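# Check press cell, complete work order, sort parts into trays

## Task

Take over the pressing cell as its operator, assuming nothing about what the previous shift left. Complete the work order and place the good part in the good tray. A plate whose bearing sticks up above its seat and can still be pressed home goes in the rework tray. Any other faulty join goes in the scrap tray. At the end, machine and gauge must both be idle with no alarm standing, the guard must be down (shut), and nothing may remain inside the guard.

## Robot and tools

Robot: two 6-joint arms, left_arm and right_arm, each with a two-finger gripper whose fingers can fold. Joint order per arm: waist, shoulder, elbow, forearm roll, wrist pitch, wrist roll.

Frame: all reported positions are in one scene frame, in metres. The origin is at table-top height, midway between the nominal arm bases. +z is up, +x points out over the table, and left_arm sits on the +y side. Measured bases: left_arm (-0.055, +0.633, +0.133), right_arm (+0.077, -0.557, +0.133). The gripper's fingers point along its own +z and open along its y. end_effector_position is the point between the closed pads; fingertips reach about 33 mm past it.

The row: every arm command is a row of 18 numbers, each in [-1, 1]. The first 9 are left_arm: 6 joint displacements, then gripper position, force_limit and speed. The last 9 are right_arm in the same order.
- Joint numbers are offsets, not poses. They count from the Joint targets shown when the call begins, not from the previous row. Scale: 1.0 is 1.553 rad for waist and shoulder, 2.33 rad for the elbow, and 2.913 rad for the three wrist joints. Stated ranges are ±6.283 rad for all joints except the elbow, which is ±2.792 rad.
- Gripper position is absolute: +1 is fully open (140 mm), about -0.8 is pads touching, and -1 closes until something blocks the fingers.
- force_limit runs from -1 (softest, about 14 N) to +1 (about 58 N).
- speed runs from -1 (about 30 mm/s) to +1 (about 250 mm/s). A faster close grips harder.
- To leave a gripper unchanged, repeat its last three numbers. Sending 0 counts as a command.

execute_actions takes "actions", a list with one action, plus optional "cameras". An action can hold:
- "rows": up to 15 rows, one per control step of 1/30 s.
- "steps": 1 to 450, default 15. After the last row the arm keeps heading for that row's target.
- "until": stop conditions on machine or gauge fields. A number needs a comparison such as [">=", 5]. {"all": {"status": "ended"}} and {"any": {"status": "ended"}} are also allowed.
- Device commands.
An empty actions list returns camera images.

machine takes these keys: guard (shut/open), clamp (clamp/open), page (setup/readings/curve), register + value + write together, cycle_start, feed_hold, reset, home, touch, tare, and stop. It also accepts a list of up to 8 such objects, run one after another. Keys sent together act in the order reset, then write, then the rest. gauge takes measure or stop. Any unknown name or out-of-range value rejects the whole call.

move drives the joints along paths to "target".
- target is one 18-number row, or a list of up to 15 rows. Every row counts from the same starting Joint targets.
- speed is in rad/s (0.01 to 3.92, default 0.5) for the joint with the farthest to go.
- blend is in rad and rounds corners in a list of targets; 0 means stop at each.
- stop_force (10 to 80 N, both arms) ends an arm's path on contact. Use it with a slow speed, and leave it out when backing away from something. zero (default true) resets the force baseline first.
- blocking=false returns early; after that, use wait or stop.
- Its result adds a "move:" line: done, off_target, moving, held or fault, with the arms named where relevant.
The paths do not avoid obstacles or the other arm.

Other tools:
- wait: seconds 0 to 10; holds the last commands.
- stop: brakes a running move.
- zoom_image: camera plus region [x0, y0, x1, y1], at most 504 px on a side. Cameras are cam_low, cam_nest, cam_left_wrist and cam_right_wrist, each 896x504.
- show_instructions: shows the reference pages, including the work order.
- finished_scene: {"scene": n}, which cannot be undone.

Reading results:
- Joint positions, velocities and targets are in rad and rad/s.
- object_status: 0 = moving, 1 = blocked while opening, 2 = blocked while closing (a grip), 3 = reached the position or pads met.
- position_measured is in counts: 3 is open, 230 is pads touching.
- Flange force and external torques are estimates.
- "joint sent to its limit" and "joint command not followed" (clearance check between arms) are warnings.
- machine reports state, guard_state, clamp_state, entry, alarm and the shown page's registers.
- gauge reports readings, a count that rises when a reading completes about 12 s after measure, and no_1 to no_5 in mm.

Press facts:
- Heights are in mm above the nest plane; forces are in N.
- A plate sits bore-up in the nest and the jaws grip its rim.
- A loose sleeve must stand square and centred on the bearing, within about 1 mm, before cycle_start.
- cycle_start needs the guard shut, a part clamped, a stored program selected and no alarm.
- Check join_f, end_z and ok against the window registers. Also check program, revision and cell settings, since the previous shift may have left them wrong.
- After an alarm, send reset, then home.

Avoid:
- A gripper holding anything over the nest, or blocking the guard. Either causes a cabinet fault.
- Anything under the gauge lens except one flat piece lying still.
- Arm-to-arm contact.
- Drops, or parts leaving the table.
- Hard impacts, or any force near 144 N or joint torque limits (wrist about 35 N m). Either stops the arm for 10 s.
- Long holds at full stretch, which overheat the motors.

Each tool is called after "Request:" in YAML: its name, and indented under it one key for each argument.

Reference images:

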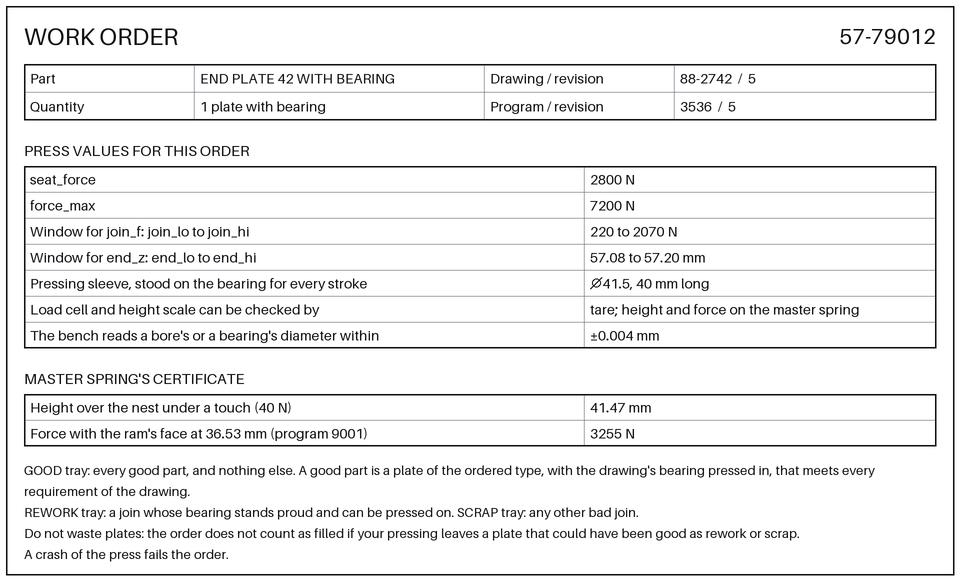

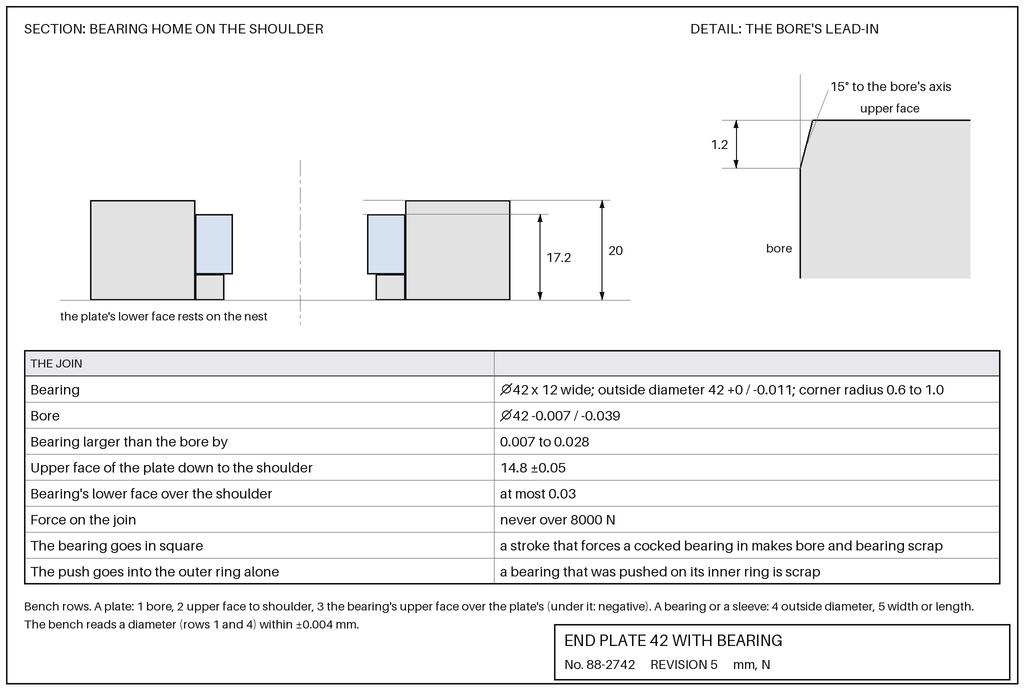

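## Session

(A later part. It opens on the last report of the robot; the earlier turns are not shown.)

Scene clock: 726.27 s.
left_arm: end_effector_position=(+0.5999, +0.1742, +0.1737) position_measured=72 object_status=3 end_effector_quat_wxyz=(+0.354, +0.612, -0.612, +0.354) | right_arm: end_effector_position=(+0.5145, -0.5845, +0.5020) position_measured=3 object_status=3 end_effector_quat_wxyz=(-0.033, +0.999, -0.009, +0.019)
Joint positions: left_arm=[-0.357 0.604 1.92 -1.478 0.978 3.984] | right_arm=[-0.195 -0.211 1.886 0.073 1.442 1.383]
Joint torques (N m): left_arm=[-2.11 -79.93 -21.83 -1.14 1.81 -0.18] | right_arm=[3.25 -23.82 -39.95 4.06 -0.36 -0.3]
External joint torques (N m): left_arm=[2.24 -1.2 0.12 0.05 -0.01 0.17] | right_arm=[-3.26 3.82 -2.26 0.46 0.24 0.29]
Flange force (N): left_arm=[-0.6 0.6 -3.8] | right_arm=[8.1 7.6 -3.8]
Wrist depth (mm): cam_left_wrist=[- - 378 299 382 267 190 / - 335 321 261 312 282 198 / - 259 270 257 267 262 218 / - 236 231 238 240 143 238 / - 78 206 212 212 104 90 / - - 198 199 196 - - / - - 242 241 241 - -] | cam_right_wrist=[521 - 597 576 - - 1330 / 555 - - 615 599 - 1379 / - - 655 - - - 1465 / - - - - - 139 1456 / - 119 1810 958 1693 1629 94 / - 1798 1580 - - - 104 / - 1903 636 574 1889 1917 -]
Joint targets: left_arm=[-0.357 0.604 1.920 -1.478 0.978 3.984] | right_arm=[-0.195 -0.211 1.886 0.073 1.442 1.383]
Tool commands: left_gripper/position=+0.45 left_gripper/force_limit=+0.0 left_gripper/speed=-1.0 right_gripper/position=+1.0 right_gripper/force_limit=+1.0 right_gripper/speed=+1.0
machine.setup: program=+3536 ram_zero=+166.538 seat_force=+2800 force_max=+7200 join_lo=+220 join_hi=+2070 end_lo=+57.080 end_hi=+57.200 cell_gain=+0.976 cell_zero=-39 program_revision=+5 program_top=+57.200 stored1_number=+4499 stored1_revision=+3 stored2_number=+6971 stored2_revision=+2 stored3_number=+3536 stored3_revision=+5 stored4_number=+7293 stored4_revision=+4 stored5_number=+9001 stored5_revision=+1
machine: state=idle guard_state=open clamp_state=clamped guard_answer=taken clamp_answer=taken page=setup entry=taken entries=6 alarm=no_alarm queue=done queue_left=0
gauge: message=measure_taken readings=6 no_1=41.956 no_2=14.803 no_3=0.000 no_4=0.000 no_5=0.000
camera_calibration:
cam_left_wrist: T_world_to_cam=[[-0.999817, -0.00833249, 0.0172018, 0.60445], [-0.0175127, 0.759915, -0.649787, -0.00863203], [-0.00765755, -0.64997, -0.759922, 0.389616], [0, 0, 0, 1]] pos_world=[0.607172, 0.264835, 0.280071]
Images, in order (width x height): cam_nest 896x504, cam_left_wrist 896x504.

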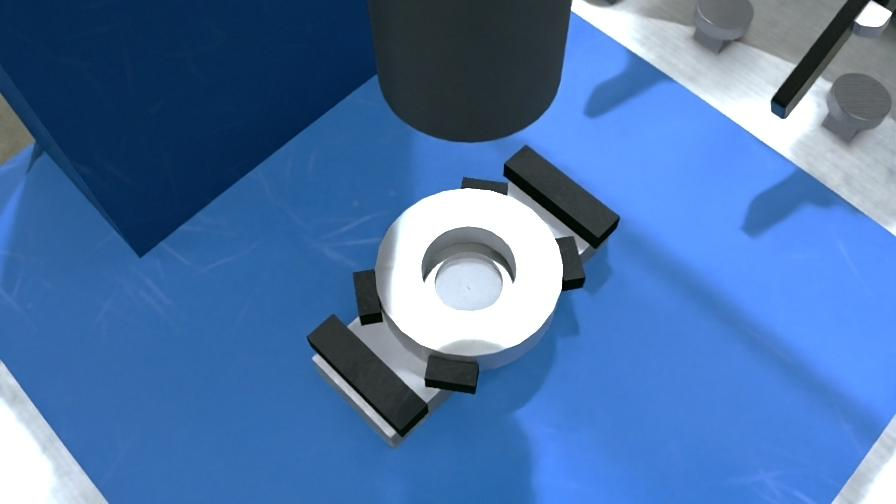

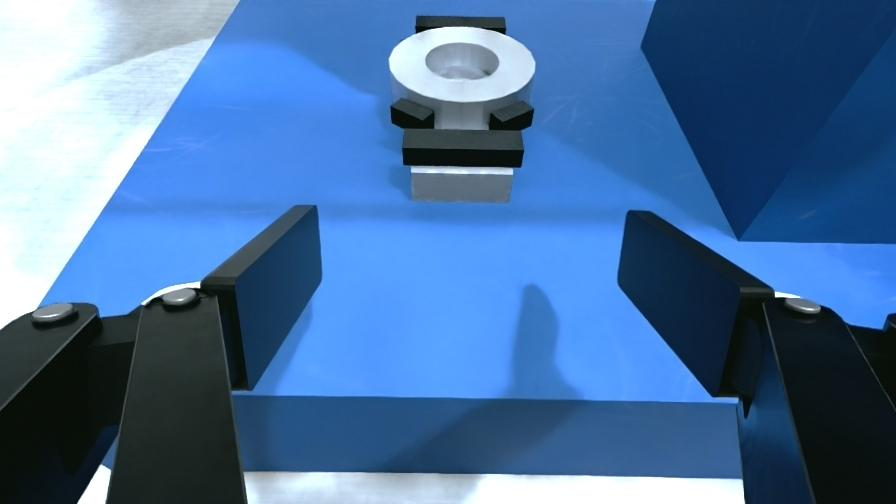

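Request:
move:
  target: [0.1652,0.0630,-0.0385,0.0648,0.0490,0.0141,0.2,0,-1,0,0,0,0,0,0,1,1,1]
  speed: 0.3
  cameras: ["cam_left_wrist"]

Request:
move:
  target: [0,0.0730,-0.0025,-0.0177,-0.0093,0.0398,0.2,0,-1,0,0,0,0,0,0,1,1,1]
  speed: 0.1
  stop_force: 15
  cameras: ["cam_left_wrist"]

Scene clock: 744.77 s.
left_arm: end_effector_position=(+0.6665, +0.3438, +0.1343) position_measured=104 object_status=3 end_effector_quat_wxyz=(+0.353, +0.613, -0.612, +0.354) | right_arm: end_effector_position=(+0.5145, -0.5845, +0.5020) position_measured=3 object_status=3 end_effector_quat_wxyz=(-0.033, +0.999, -0.009, +0.019)
Joint positions: left_arm=[-0.1 0.702 1.83 -1.289 1.121 4.025] | right_arm=[-0.195 -0.211 1.886 0.073 1.442 1.383]
Joint torques (N m): left_arm=[-2.63 -87.24 -20.99 -0.73 1.8 -0.14] | right_arm=[3.21 -23.29 -39.81 4.04 -0.38 -0.33]
External joint torques (N m): left_arm=[3.03 -1.32 0.1 0.06 0.07 0.14] | right_arm=[-3.01 2.4 -2.51 0.49 0.27 0.32]
Flange force (N): left_arm=[-0.7 1.4 -4.6] | right_arm=[6.2 6.7 -4.5]
Wrist depth (mm): cam_left_wrist=[516 496 287 300 303 306 308 / - - 280 287 286 - 284 / - 351 330 319 328 334 327 / - - 126 311 162 118 330 / - 87 - 287 - 103 87 / - 88 - 223 - - - / - - - - 227 - -] | cam_right_wrist=[- - - - - - 1358 / - 619 625 - - 597 1344 / - - 618 - - 1417 1448 / 545 119 681 - - 139 1543 / - 119 1738 884 1798 - 94 / - 1798 1823 - 1738 1727 104 / - 1917 1889 576 1774 1798 -]
Joint targets: left_arm=[-0.100 0.702 1.830 -1.289 1.121 4.025] | right_arm=[-0.195 -0.211 1.886 0.073 1.442 1.383]
machine.setup: program=+3536 ram_zero=+166.538 seat_force=+2800 force_max=+7200 join_lo=+220 join_hi=+2070 end_lo=+57.080 end_hi=+57.200 cell_gain=+0.976 cell_zero=-39 program_revision=+5 program_top=+57.200 stored1_number=+4499 stored1_revision=+3 stored2_number=+6971 stored2_revision=+2 stored3_number=+3536 stored3_revision=+5 stored4_number=+7293 stored4_revision=+4 stored5_number=+9001 stored5_revision=+1
machine: state=idle guard_state=open clamp_state=clamped guard_answer=taken clamp_answer=taken page=setup entry=taken entries=6 alarm=no_alarm queue=done queue_left=0
gauge: message=measure_taken readings=6 no_1=41.956 no_2=14.803 no_3=0.000 no_4=0.000 no_5=0.000
move: done
camera_calibration:
cam_left_wrist: T_world_to_cam=[[-0.999814, -0.00950245, 0.016756, 0.673744], [-0.0181121, 0.759896, -0.649792, -0.161611], [-0.00655817, -0.649975, -0.759928, 0.469746], [0, 0, 0, 1]] pos_world=[0.673772, 0.434533, 0.24067]
Images, in order (width x height): cam_left_wrist 896x504.

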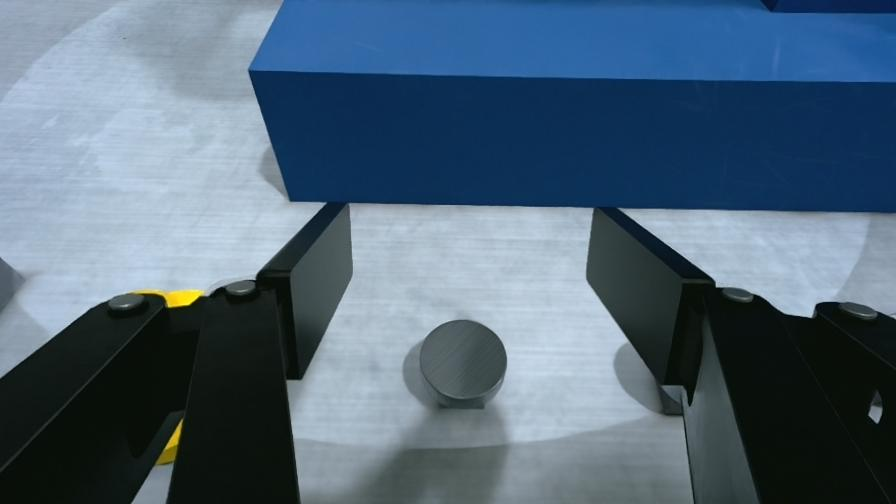

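Scene clock: 746.57 s.
left_arm: end_effector_position=(+0.6663, +0.3438, +0.0542) position_measured=104 object_status=3 end_effector_quat_wxyz=(+0.353, +0.613, -0.612, +0.354) | right_arm: end_effector_position=(+0.5145, -0.5845, +0.5020) position_measured=3 object_status=3 end_effector_quat_wxyz=(-0.033, +0.999, -0.009, +0.019)
Joint positions: left_arm=[-0.1 0.815 1.824 -1.341 1.094 4.141] | right_arm=[-0.195 -0.211 1.886 0.073 1.442 1.383]
Joint torques (N m): left_arm=[-2.12 -91.96 -16.86 -0.82 2.05 -0.14] | right_arm=[3.53 -23.38 -40.04 4.02 -0.37 -0.31]
External joint torques (N m): left_arm=[2.44 -0.79 0.17 0.15 -0.01 0.14] | right_arm=[-3.43 2.89 -2.47 0.52 0.25 0.3]
Flange force (N): left_arm=[-0.8 0.9 -3.6] | right_arm=[6.8 7.8 -4.4]
Wrist depth (mm): cam_left_wrist=[- 329 254 253 253 252 252 / - - - 268 276 276 276 / 152 - 242 - - 245 - / 161 170 125 168 164 129 169 / - 80 180 163 - 103 95 / - - - 171 - - - / - - - 158 - - -] | cam_right_wrist=[- - 585 618 583 561 1344 / - - 618 - - 594 1379 / - - - - 619 1609 1473 / - - - 658 - 139 1481 / - 119 1704 1715 1650 1580 94 / - 1823 1823 - 1762 1704 104 / - 1917 1862 564 1750 1762 -]
Joint targets: left_arm=[-0.100 0.815 1.824 -1.341 1.094 4.141] | right_arm=[-0.195 -0.211 1.886 0.073 1.442 1.383]
machine.setup: program=+3536 ram_zero=+166.538 seat_force=+2800 force_max=+7200 join_lo=+220 join_hi=+2070 end_lo=+57.080 end_hi=+57.200 cell_gain=+0.976 cell_zero=-39 program_revision=+5 program_top=+57.200 stored1_number=+4499 stored1_revision=+3 stored2_number=+6971 stored2_revision=+2 stored3_number=+3536 stored3_revision=+5 stored4_number=+7293 stored4_revision=+4 stored5_number=+9001 stored5_revision=+1
machine: state=idle guard_state=open clamp_state=clamped guard_answer=taken clamp_answer=taken page=setup entry=taken entries=6 alarm=no_alarm queue=done queue_left=0
gauge: message=measure_taken readings=6 no_1=41.956 no_2=14.803 no_3=0.000 no_4=0.000 no_5=0.000
move: done
camera_calibration:
cam_left_wrist: T_world_to_cam=[[-0.99981, -0.00911563, 0.017211, 0.674641], [-0.0181129, 0.759995, -0.649676, -0.213724], [-0.00715807, -0.649865, -0.760016, 0.409247], [0, 0, 0, 1]] pos_world=[0.673571, 0.434534, 0.160571]
Images, in order (width x height): cam_left_wrist 896x504.

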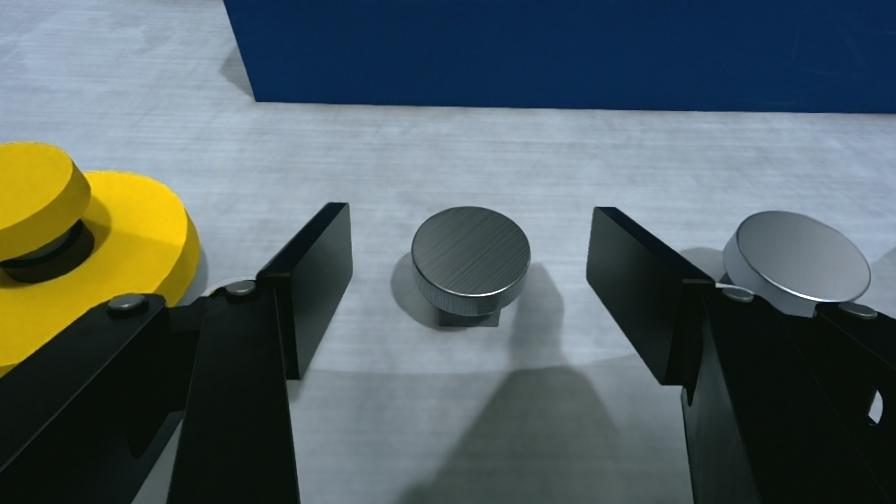

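Request:
execute_actions:
  actions:
    - {"rows":[[0,0,0,0,0,0,-1,0,-1,0,0,0,0,0,0,1,1,1]],"steps":100}
  cameras: ["cam_left_wrist"]

Scene clock: 752.00 s.
left_arm: end_effector_position=(+0.6663, +0.3438, +0.0542) position_measured=170 object_status=2 end_effector_quat_wxyz=(+0.353, +0.613, -0.612, +0.354) | right_arm: end_effector_position=(+0.5145, -0.5845, +0.5020) position_measured=3 object_status=3 end_effector_quat_wxyz=(-0.033, +0.999, -0.009, +0.019)
Joint positions: left_arm=[-0.1 0.815 1.824 -1.341 1.094 4.141] | right_arm=[-0.195 -0.211 1.886 0.073 1.442 1.383]
Joint torques (N m): left_arm=[-2.67 -87.14 -14.88 0 0.6 -0.13] | right_arm=[3.6 -23.99 -39.81 3.96 -0.38 -0.29]
External joint torques (N m): left_arm=[2.95 -5.88 -1.87 -0.68 1.45 0.13] | right_arm=[-3.49 3.37 -2.62 0.58 0.26 0.29]
Flange force (N): left_arm=[4.8 0.7 -7.7] | right_arm=[7.8 8.1 -4.5]
Wrist depth (mm): cam_left_wrist=[- - 254 253 253 252 253 / - - - 275 262 278 281 / 151 233 242 - 237 251 254 / 161 170 114 164 152 - 168 / 151 83 92 164 125 - 159 / - - - 169 - - 73 / - 70 - - - - -] | cam_right_wrist=[509 639 - 578 574 572 1344 / 535 - 621 608 599 594 1409 / 573 - - 609 - 631 1409 / - 118 695 - - 139 1498 / - 119 1738 - 1650 1590 94 / - 1836 1836 - 1682 1715 104 / - 1975 1903 574 1774 1738 -]
Joint targets: left_arm=[-0.100 0.815 1.824 -1.341 1.094 4.141] | right_arm=[-0.195 -0.211 1.886 0.073 1.442 1.383]
machine.setup: program=+3536 ram_zero=+166.538 seat_force=+2800 force_max=+7200 join_lo=+220 join_hi=+2070 end_lo=+57.080 end_hi=+57.200 cell_gain=+0.976 cell_zero=-39 program_revision=+5 program_top=+57.200 stored1_number=+4499 stored1_revision=+3 stored2_number=+6971 stored2_revision=+2 stored3_number=+3536 stored3_revision=+5 stored4_number=+7293 stored4_revision=+4 stored5_number=+9001 stored5_revision=+1
machine: state=idle guard_state=open clamp_state=clamped guard_answer=taken clamp_answer=taken page=setup entry=taken entries=6 alarm=no_alarm queue=done queue_left=0
gauge: message=measure_taken readings=6 no_1=41.956 no_2=14.803 no_3=0.000 no_4=0.000 no_5=0.000
camera_calibration:
cam_left_wrist: T_world_to_cam=[[-0.999809, -0.00919035, 0.017275, 0.674661], [-0.0182112, 0.759994, -0.649675, -0.213658], [-0.00715817, -0.649865, -0.760016, 0.409247], [0, 0, 0, 1]] pos_world=[0.67357, 0.434534, 0.160571]
Images, in order (width x height): cam_left_wrist 896x504.

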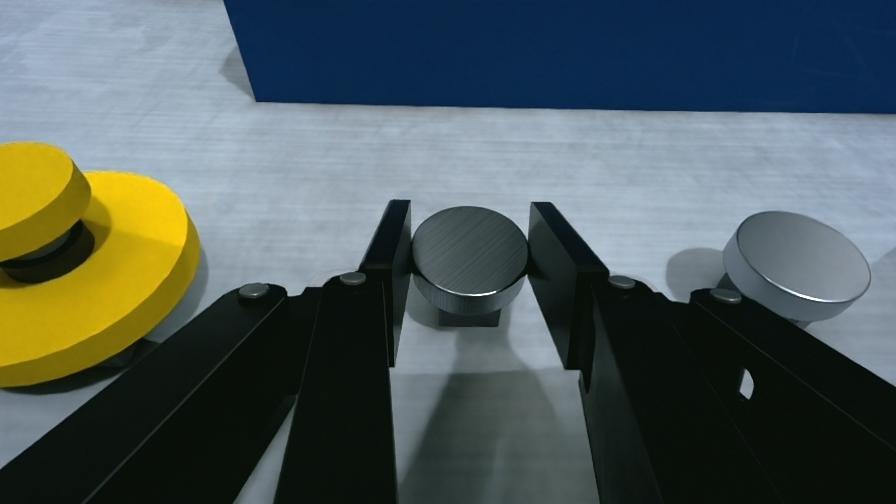

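Request:
move:
  target:
    - [0,-0.0730,0.0025,0.0177,0.0093,-0.0398,-1,0,-1,0,0,0,0,0,0,1,1,1]
    - [-0.1666,-0.1482,0.0404,-0.0428,-0.0397,-0.0629,-1,0,-1,0,0,0,0,0,0,1,1,1]
    - [-0.2932,-0.1127,-0.0076,-0.0797,-0.0804,-0.0896,-1,0,-1,0,0,0,0,0,0,1,1,1]
  speed: [0.15,0.3,0.15]
  blend: [0.02,0.02,0]
  cameras: ["cam_left_wrist","cam_nest"]

Request:
zoom_image:
  camera: "cam_nest"
  region: [340, 130, 640, 400]

Scene clock: 765.47 s.
left_arm: end_effector_position=(+0.5992, +0.0229, +0.1868) position_measured=170 object_status=2 end_effector_quat_wxyz=(+0.353, +0.613, -0.612, +0.353) | right_arm: end_effector_position=(+0.5145, -0.5845, +0.5020) position_measured=3 object_status=3 end_effector_quat_wxyz=(-0.033, +0.999, -0.009, +0.019)
Joint positions: left_arm=[-0.556 0.64 1.807 -1.573 0.859 3.88] | right_arm=[-0.195 -0.211 1.886 0.073 1.442 1.383]
Joint torques (N m): left_arm=[-2.03 -87.11 -25.24 -1.5 1.69 -0.12] | right_arm=[3.28 -23.24 -40.01 4.03 -0.4 -0.23]
External joint torques (N m): left_arm=[2.35 -0.97 0.15 0.13 -0.04 0.12] | right_arm=[-3.2 2.43 -2.52 0.52 0.28 0.22]
Flange force (N): left_arm=[-0.8 -0.4 -3.6] | right_arm=[6.1 7.4 -4.6]
Wrist depth (mm): cam_left_wrist=[- - - 629 614 - 182 / - - 330 339 329 321 189 / - 289 291 243 294 279 188 / - 253 255 164 173 251 187 / - 80 92 173 125 - 179 / - 74 - 171 - - 73 / - 70 - 157 - - -] | cam_right_wrist=[- 593 - 549 576 574 1310 / - - 634 574 - 593 - / - 681 - 630 - 1590 1498 / 544 119 674 663 642 139 1473 / - 119 1750 - 1619 1609 94 / - 1762 1810 - 1727 1693 104 / - 1889 1876 567 1798 1810 -]
Joint targets: left_arm=[-0.555 0.640 1.807 -1.573 0.859 3.880] | right_arm=[-0.195 -0.211 1.886 0.073 1.442 1.383]
machine.setup: program=+3536 ram_zero=+166.538 seat_force=+2800 force_max=+7200 join_lo=+220 join_hi=+2070 end_lo=+57.080 end_hi=+57.200 cell_gain=+0.976 cell_zero=-39 program_revision=+5 program_top=+57.200 stored1_number=+4499 stored1_revision=+3 stored2_number=+6971 stored2_revision=+2 stored3_number=+3536 stored3_revision=+5 stored4_number=+7293 stored4_revision=+4 stored5_number=+9001 stored5_revision=+1
machine: state=idle guard_state=open clamp_state=clamped guard_answer=taken clamp_answer=taken page=setup entry=taken entries=6 alarm=no_alarm queue=done queue_left=0
gauge: message=measure_taken readings=6 no_1=41.956 no_2=14.803 no_3=0.000 no_4=0.000 no_5=0.000
move: done
camera_calibration:
cam_left_wrist: T_world_to_cam=[[-0.999807, -0.00907041, 0.0174239, 0.602275], [-0.0182131, 0.760321, -0.649293, 0.115076], [-0.00735839, -0.649485, -0.760339, 0.301113], [0, 0, 0, 1]] pos_world=[0.60647, 0.113537, 0.293172]
Images, in order (width x height): cam_nest 896x504, cam_left_wrist 896x504.

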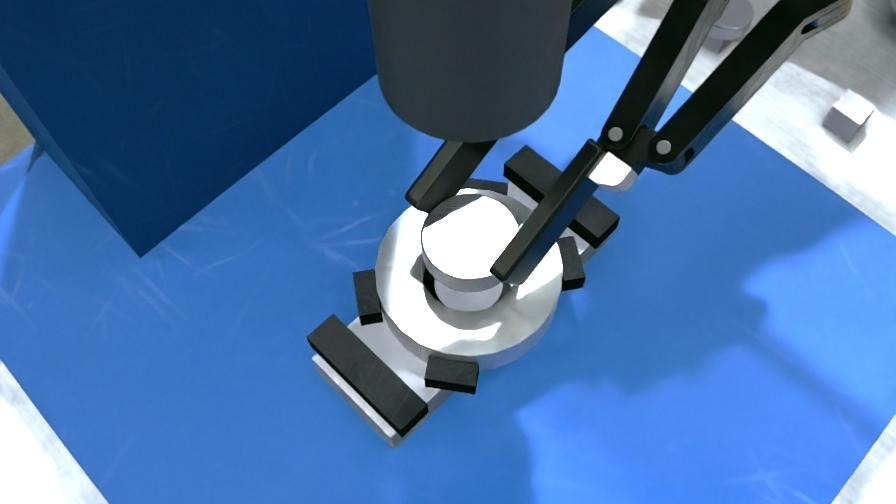

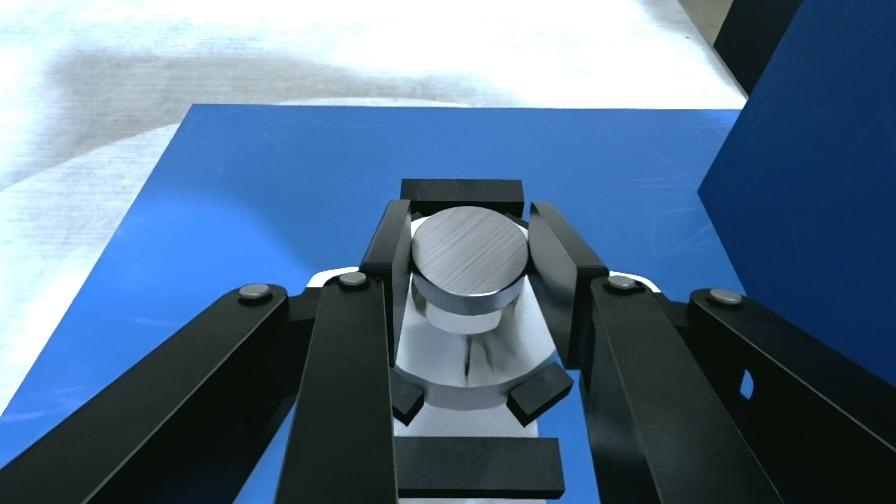

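Scaled by 1.680.

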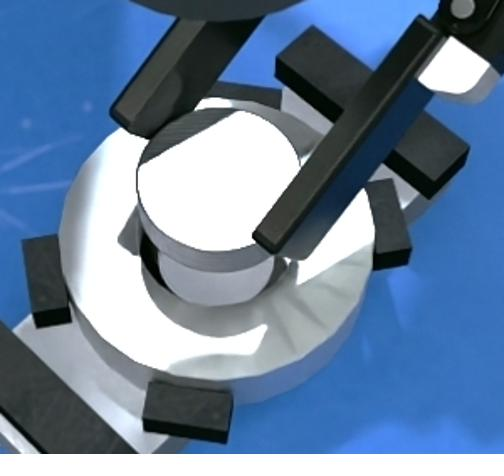

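Request:
move:
  target: [-0.0008,0.0115,0.0002,-0.0059,0.0001,0.0085,-1,0,-1,0,0,0,0,0,0,1,1,1]
  speed: 0.03
  stop_force: 10
  cameras: ["cam_left_wrist","cam_nest"]

Request:
zoom_image:
  camera: "cam_nest"
  region: [350, 170, 590, 386]

Request:
zoom_image:
  camera: "cam_left_wrist"
  region: [350, 170, 590, 400]

Scene clock: 778.80 s.
left_arm: end_effector_position=(+0.5994, +0.0216, +0.1738) position_measured=170 object_status=2 end_effector_quat_wxyz=(+0.354, +0.613, -0.612, +0.354) | right_arm: end_effector_position=(+0.5145, -0.5845, +0.5020) position_measured=3 object_status=3 end_effector_quat_wxyz=(-0.033, +0.999, -0.009, +0.019)
Joint positions: left_arm=[-0.557 0.658 1.807 -1.59 0.86 3.904] | right_arm=[-0.195 -0.211 1.886 0.073 1.442 1.383]
Joint torques (N m): left_arm=[-1.4 -87.43 -24.8 -1.69 1.85 -0.1] | right_arm=[3.56 -23.72 -39.75 3.99 -0.39 -0.3]
External joint torques (N m): left_arm=[1.59 -1.07 0.47 0.3 -0.17 0.1] | right_arm=[-3.67 3.81 -2.31 0.5 0.27 0.3]
Flange force (N): left_arm=[-0.2 0.6 -3.3] | right_arm=[8.0 8.5 -4.0]
Wrist depth (mm): cam_left_wrist=[- - 592 - - 688 182 / 479 - 307 323 312 310 190 / - 270 271 228 275 245 189 / - 236 236 165 169 237 188 / - 83 92 162 125 - 172 / - 74 - 163 163 - 73 / - 70 - 145 145 - -] | cam_right_wrist=[- 595 - 616 587 1571 1448 / - - 616 - 590 - 1394 / 586 624 - 641 - 1682 1465 / - 120 701 - 653 150 1525 / - 119 1715 820 1849 139 94 / - 1862 1798 597 1704 1682 104 / - 1975 1960 579 1762 1798 -]
Joint targets: left_arm=[-0.557 0.658 1.807 -1.590 0.860 3.904] | right_arm=[-0.195 -0.211 1.886 0.073 1.442 1.383]
machine.setup: program=+3536 ram_zero=+166.538 seat_force=+2800 force_max=+7200 join_lo=+220 join_hi=+2070 end_lo=+57.080 end_hi=+57.200 cell_gain=+0.976 cell_zero=-39 program_revision=+5 program_top=+57.200 stored1_number=+4499 stored1_revision=+3 stored2_number=+6971 stored2_revision=+2 stored3_number=+3536 stored3_revision=+5 stored4_number=+7293 stored4_revision=+4 stored5_number=+9001 stored5_revision=+1
machine: state=idle guard_state=open clamp_state=clamped guard_answer=taken clamp_answer=taken page=setup entry=taken entries=6 alarm=no_alarm queue=done queue_left=0
gauge: message=measure_taken readings=6 no_1=41.956 no_2=14.803 no_3=0.000 no_4=0.000 no_5=0.000
move: done
camera_calibration:
cam_left_wrist: T_world_to_cam=[[-0.999809, -0.0085675, 0.0175382, 0.602702], [-0.017911, 0.759821, -0.649886, 0.10767], [-0.00775801, -0.650076, -0.759829, 0.29055], [0, 0, 0, 1]] pos_world=[0.60677, 0.112234, 0.280171]
Images, in order (width x height): cam_nest 896x504, cam_left_wrist 896x504.

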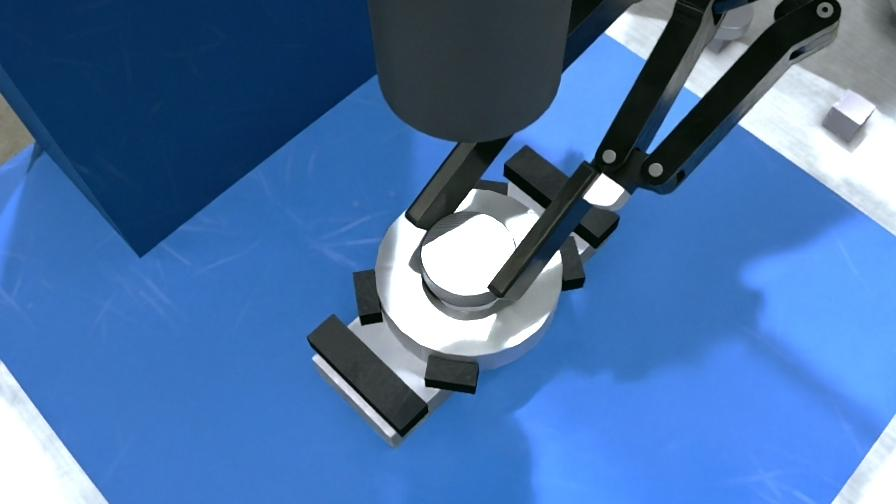

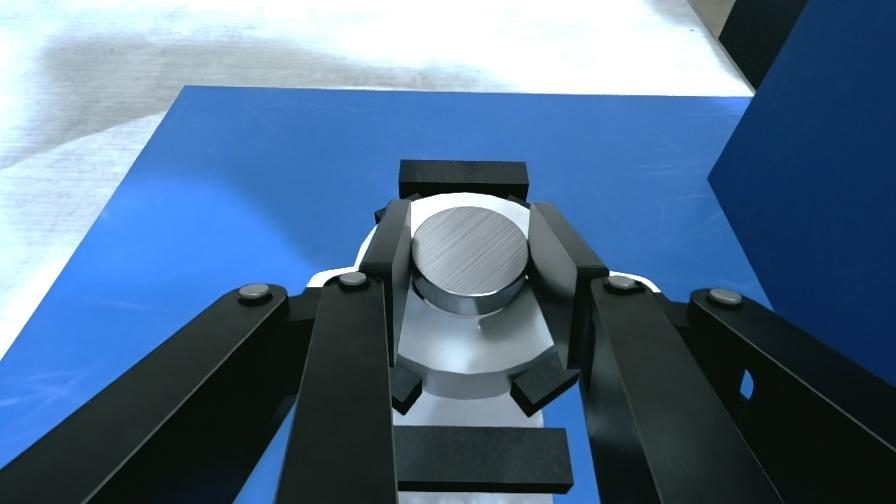

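Scaled by 2.100.

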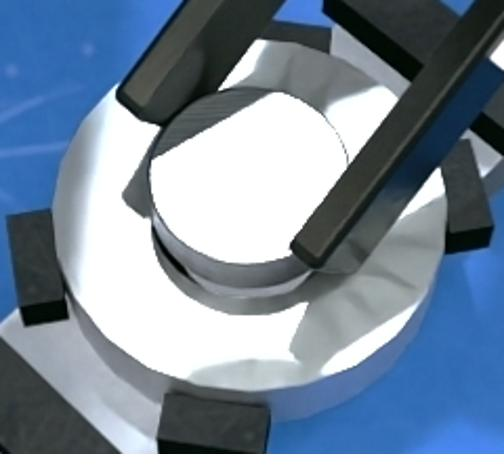

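Scaled by 2.100.

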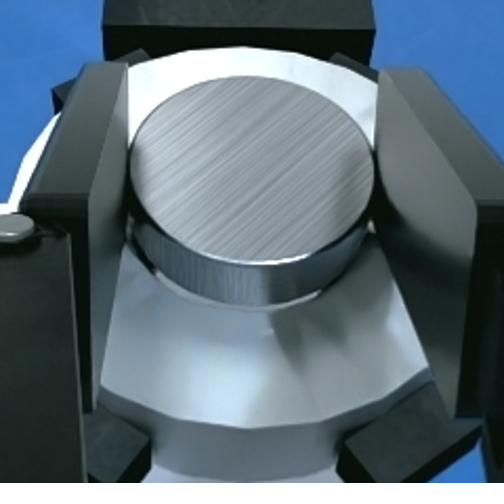

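Request:
move:
  target: [0.00013,0.0021,-0.00017,-0.0010,0.00007,0.0014,-1,0,-1,0,0,0,0,0,0,1,1,1]
  speed: 0.01
  stop_force: 10
  cameras: ["cam_left_wrist","cam_nest"]

Request:
zoom_image:
  camera: "cam_nest"
  region: [350, 170, 590, 386]

Request:
zoom_image:
  camera: "cam_left_wrist"
  region: [350, 170, 590, 400]

Scene clock: 793.23 s.
left_arm: end_effector_position=(+0.5999, +0.0215, +0.1717) position_measured=170 object_status=2 end_effector_quat_wxyz=(+0.354, +0.613, -0.612, +0.354) | right_arm: end_effector_position=(+0.5145, -0.5845, +0.5020) position_measured=3 object_status=3 end_effector_quat_wxyz=(-0.033, +0.999, -0.009, +0.019)
Joint positions: left_arm=[-0.557 0.661 1.807 -1.593 0.86 3.908] | right_arm=[-0.195 -0.211 1.886 0.073 1.442 1.383]
Joint torques (N m): left_arm=[-0.84 -86.18 -23.33 -1.25 1.18 -0.07] | right_arm=[3.34 -23.83 -40 4.04 -0.42 -0.28]
External joint torques (N m): left_arm=[0.88 -2.54 -0.9 -0.14 0.53 0.07] | right_arm=[-3.08 2.73 -2.48 0.5 0.3 0.27]
Flange force (N): left_arm=[1.8 0.1 -3.1] | right_arm=[6.7 7.0 -4.5]
Wrist depth (mm): cam_left_wrist=[- - - - 602 641 183 / - 303 310 306 329 310 191 / - 274 267 221 272 265 189 / - 228 235 168 173 237 188 / - 83 92 159 125 - 180 / - 74 - 158 161 - 73 / - 70 - 142 143 - -] | cam_right_wrist=[- - - - - 572 1317 / - 611 - - - 595 1394 / 578 - 679 670 601 1351 1473 / - 119 686 672 612 149 1507 / - 141 1704 - 1671 1590 94 / - 1774 1889 566 1440 1715 104 / - 1917 1903 573 1823 1786 -]
Joint targets: left_arm=[-0.557 0.661 1.807 -1.593 0.860 3.908] | right_arm=[-0.195 -0.211 1.886 0.073 1.442 1.383]
machine.setup: program=+3536 ram_zero=+166.538 seat_force=+2800 force_max=+7200 join_lo=+220 join_hi=+2070 end_lo=+57.080 end_hi=+57.200 cell_gain=+0.976 cell_zero=-39 program_revision=+5 program_top=+57.200 stored1_number=+4499 stored1_revision=+3 stored2_number=+6971 stored2_revision=+2 stored3_number=+3536 stored3_revision=+5 stored4_number=+7293 stored4_revision=+4 stored5_number=+9001 stored5_revision=+1
machine: state=idle guard_state=open clamp_state=clamped guard_answer=taken clamp_answer=taken page=setup entry=taken entries=6 alarm=no_alarm queue=done queue_left=0
gauge: message=measure_taken readings=6 no_1=41.956 no_2=14.803 no_3=0.000 no_4=0.000 no_5=0.000
move: done
camera_calibration:
cam_left_wrist: T_world_to_cam=[[-0.99981, -0.00883151, 0.0173798, 0.603315], [-0.0180118, 0.759541, -0.65021, 0.106433], [-0.00745835, -0.650399, -0.759556, 0.288658], [0, 0, 0, 1]] pos_world=[0.607271, 0.112231, 0.27797]
Images, in order (width x height): cam_nest 896x504, cam_left_wrist 896x504.

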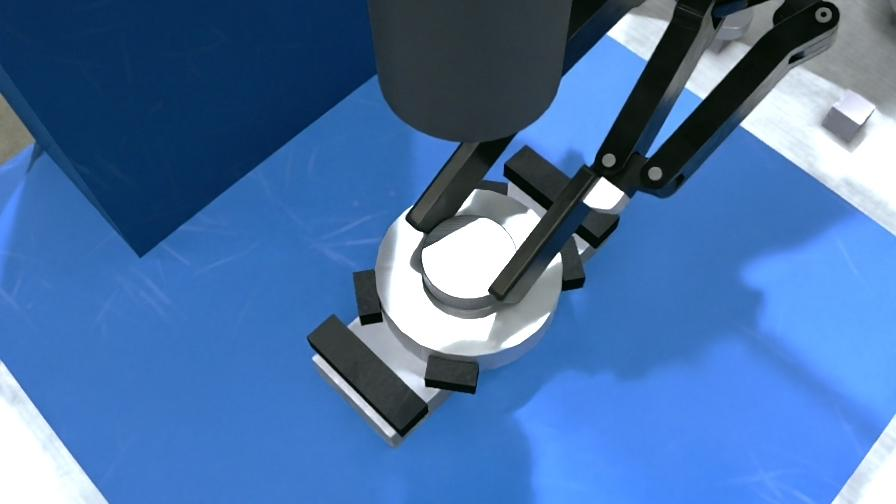

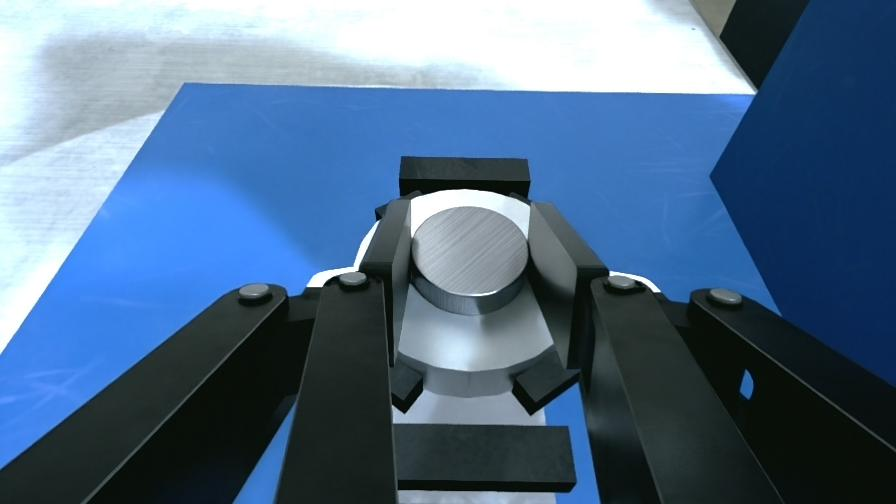

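Scaled by 2.100.

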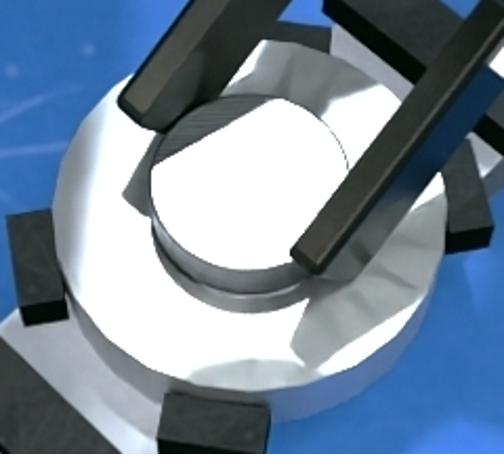

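Scaled by 2.100.

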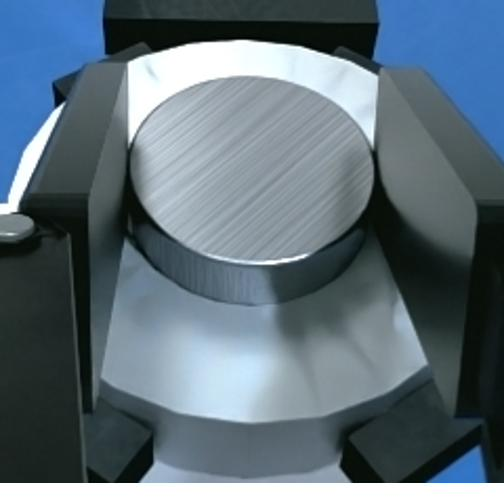

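Request:
zoom_image:
  camera: "cam_nest"
  region: [410, 260, 530, 340]

Request:
zoom_image:
  camera: "cam_left_wrist"
  region: [400, 250, 540, 340]

Scaled by 4.200.

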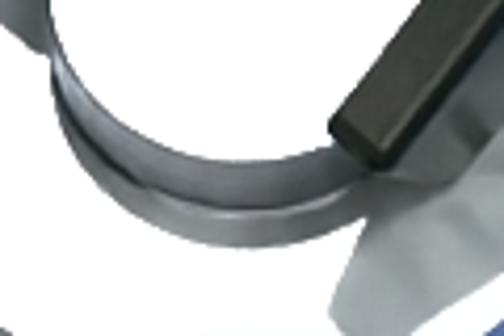

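Scaled by 3.600.

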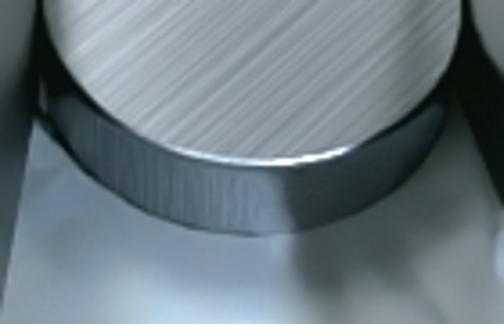

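Request:
move:
  target: [0.00013,0.0006,-0.00024,-0.0002,0.00007,0.0003,-1,0,-1,0,0,0,0,0,0,1,1,1]
  speed: 0.01
  stop_force: 10

Request:
execute_actions:
  actions:
    - {"rows":[[0,0,0,0,0,0,-0.3,0,-1,0,0,0,0,0,0,1,1,1]],"steps":40}
  cameras: ["cam_left_wrist","cam_nest"]

Request:
zoom_image:
  camera: "cam_nest"
  region: [350, 170, 590, 386]

Request:
zoom_image:
  camera: "cam_left_wrist"
  region: [350, 170, 590, 400]

Scene clock: 807.10 s.
left_arm: end_effector_position=(+0.6003, +0.0214, +0.1713) position_measured=170 object_status=2 end_effector_quat_wxyz=(+0.354, +0.612, -0.612, +0.354) | right_arm: end_effector_position=(+0.5145, -0.5845, +0.5020) position_measured=3 object_status=3 end_effector_quat_wxyz=(-0.033, +0.999, -0.009, +0.019)
Joint positions: left_arm=[-0.556 0.662 1.806 -1.594 0.86 3.909] | right_arm=[-0.195 -0.211 1.886 0.073 1.442 1.383]
Joint torques (N m): left_arm=[0.96 -86.25 -24.37 -1.61 0.39 -0.15] | right_arm=[3.15 -23.96 -39.91 4.02 -0.41 -0.26]
External joint torques (N m): left_arm=[-0.75 -2.77 0.11 0.22 1.32 0.15] | right_arm=[-2.81 3.05 -2.56 0.53 0.3 0.26]
Flange force (N): left_arm=[2.2 2.7 -3.2] | right_arm=[7.4 6.5 -4.5]
Wrist depth (mm): cam_left_wrist=[- - - - - - 184 / 475 309 313 315 316 308 191 / - 267 267 220 271 263 190 / 348 231 233 168 173 238 189 / - 83 92 159 126 - 180 / - 74 - 157 161 - 73 / - 70 - 142 142 - -] | cam_right_wrist=[- - 590 - - - 1337 / 573 - 627 - - - 1379 / - 662 - 637 599 621 1440 / 595 119 - 672 - 140 1490 / - 119 1704 846 1704 1609 94 / - 111 1774 609 1704 - 104 / - 1975 1946 577 1798 1750 -]
Joint targets: left_arm=[-0.556 0.662 1.806 -1.594 0.860 3.909] | right_arm=[-0.195 -0.211 1.886 0.073 1.442 1.383]
machine.setup: program=+3536 ram_zero=+166.538 seat_force=+2800 force_max=+7200 join_lo=+220 join_hi=+2070 end_lo=+57.080 end_hi=+57.200 cell_gain=+0.976 cell_zero=-39 program_revision=+5 program_top=+57.200 stored1_number=+4499 stored1_revision=+3 stored2_number=+6971 stored2_revision=+2 stored3_number=+3536 stored3_revision=+5 stored4_number=+7293 stored4_revision=+4 stored5_number=+9001 stored5_revision=+1
machine: state=idle guard_state=open clamp_state=clamped guard_answer=taken clamp_answer=taken page=setup entry=taken entries=6 alarm=no_alarm queue=done queue_left=0
gauge: message=measure_taken readings=6 no_1=41.956 no_2=14.803 no_3=0.000 no_4=0.000 no_5=0.000
move: done

Scene clock: 808.63 s.
left_arm: end_effector_position=(+0.6003, +0.0214, +0.1713) position_measured=167 object_status=3 end_effector_quat_wxyz=(+0.354, +0.612, -0.612, +0.354) | right_arm: end_effector_position=(+0.5145, -0.5845, +0.5020) position_measured=3 object_status=3 end_effector_quat_wxyz=(-0.033, +0.999, -0.009, +0.019)
Joint positions: left_arm=[-0.556 0.662 1.806 -1.594 0.86 3.909] | right_arm=[-0.195 -0.211 1.886 0.073 1.442 1.383]
Joint torques (N m): left_arm=[3.29 -86.64 -23.45 -1.15 -0.11 -0.06] | right_arm=[3.54 -23.72 -40.02 4 -0.35 -0.29]
External joint torques (N m): left_arm=[-3.19 -2 -0.76 -0.25 1.81 0.05] | right_arm=[-3.31 3.44 -2.3 0.54 0.23 0.29]
Flange force (N): left_arm=[3.1 2.2 0.9] | right_arm=[7.5 7.6 -3.9]
Wrist depth (mm): cam_left_wrist=[592 - - - - - 184 / - 298 307 314 307 309 190 / - 266 268 221 271 263 190 / - 232 234 164 173 238 189 / - 83 93 159 127 - 173 / - 71 - 158 161 - 74 / - 71 - 142 142 - -] | cam_right_wrist=[- - 590 - 573 1425 1372 / 557 - - - 599 1402 1402 / - - 627 - - 1571 1432 / - 120 - 667 - 139 1456 / - 119 1715 1425 1580 667 94 / - 1849 1762 - 1889 1693 104 / - 1946 1917 576 1750 1798 -]
Joint targets: left_arm=[-0.556 0.662 1.806 -1.594 0.860 3.909] | right_arm=[-0.195 -0.211 1.886 0.073 1.442 1.383]
machine.setup: program=+3536 ram_zero=+166.538 seat_force=+2800 force_max=+7200 join_lo=+220 join_hi=+2070 end_lo=+57.080 end_hi=+57.200 cell_gain=+0.976 cell_zero=-39 program_revision=+5 program_top=+57.200 stored1_number=+4499 stored1_revision=+3 stored2_number=+6971 stored2_revision=+2 stored3_number=+3536 stored3_revision=+5 stored4_number=+7293 stored4_revision=+4 stored5_number=+9001 stored5_revision=+1
machine: state=idle guard_state=open clamp_state=clamped guard_answer=taken clamp_answer=taken page=setup entry=taken entries=6 alarm=no_alarm queue=done queue_left=0
gauge: message=measure_taken readings=6 no_1=41.956 no_2=14.803 no_3=0.000 no_4=0.000 no_5=0.000
camera_calibration:
cam_left_wrist: T_world_to_cam=[[-0.999811, -0.00895702, 0.0172309, 0.603679], [-0.0180124, 0.759356, -0.650427, 0.10626], [-0.00725851, -0.650614, -0.759374, 0.288207], [0, 0, 0, 1]] pos_world=[0.607571, 0.11223, 0.27757]
Images, in order (width x height): cam_nest 896x504, cam_left_wrist 896x504.

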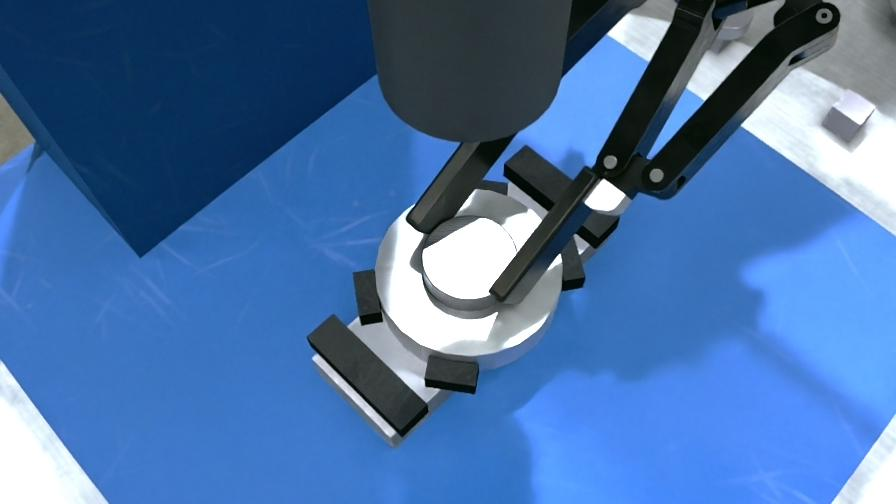

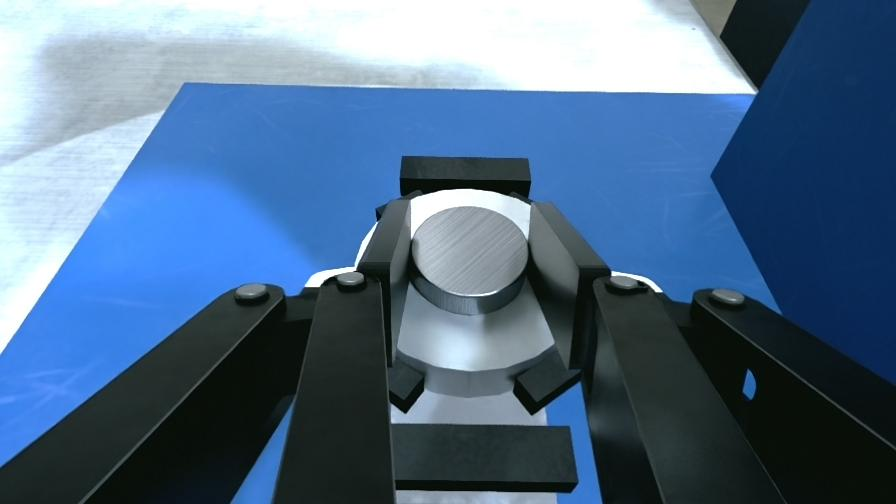

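Scaled by 2.100.

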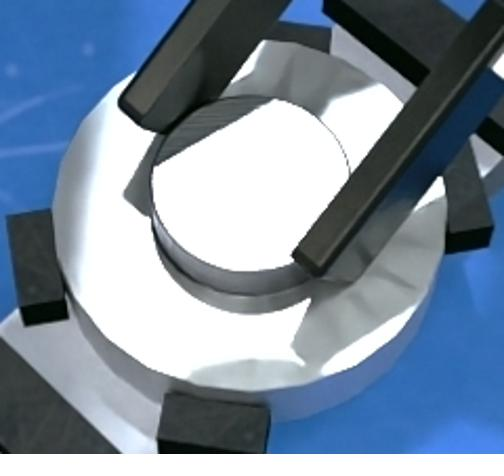

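Scaled by 2.100.

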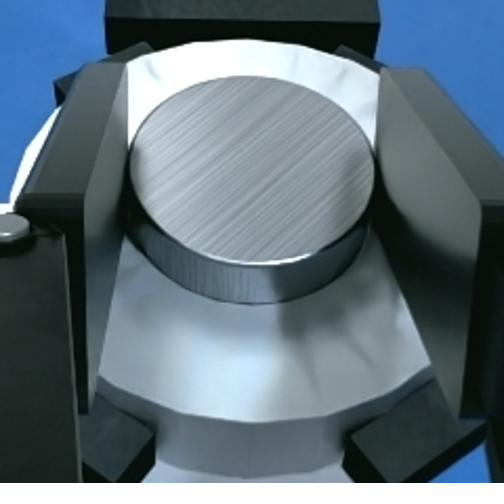

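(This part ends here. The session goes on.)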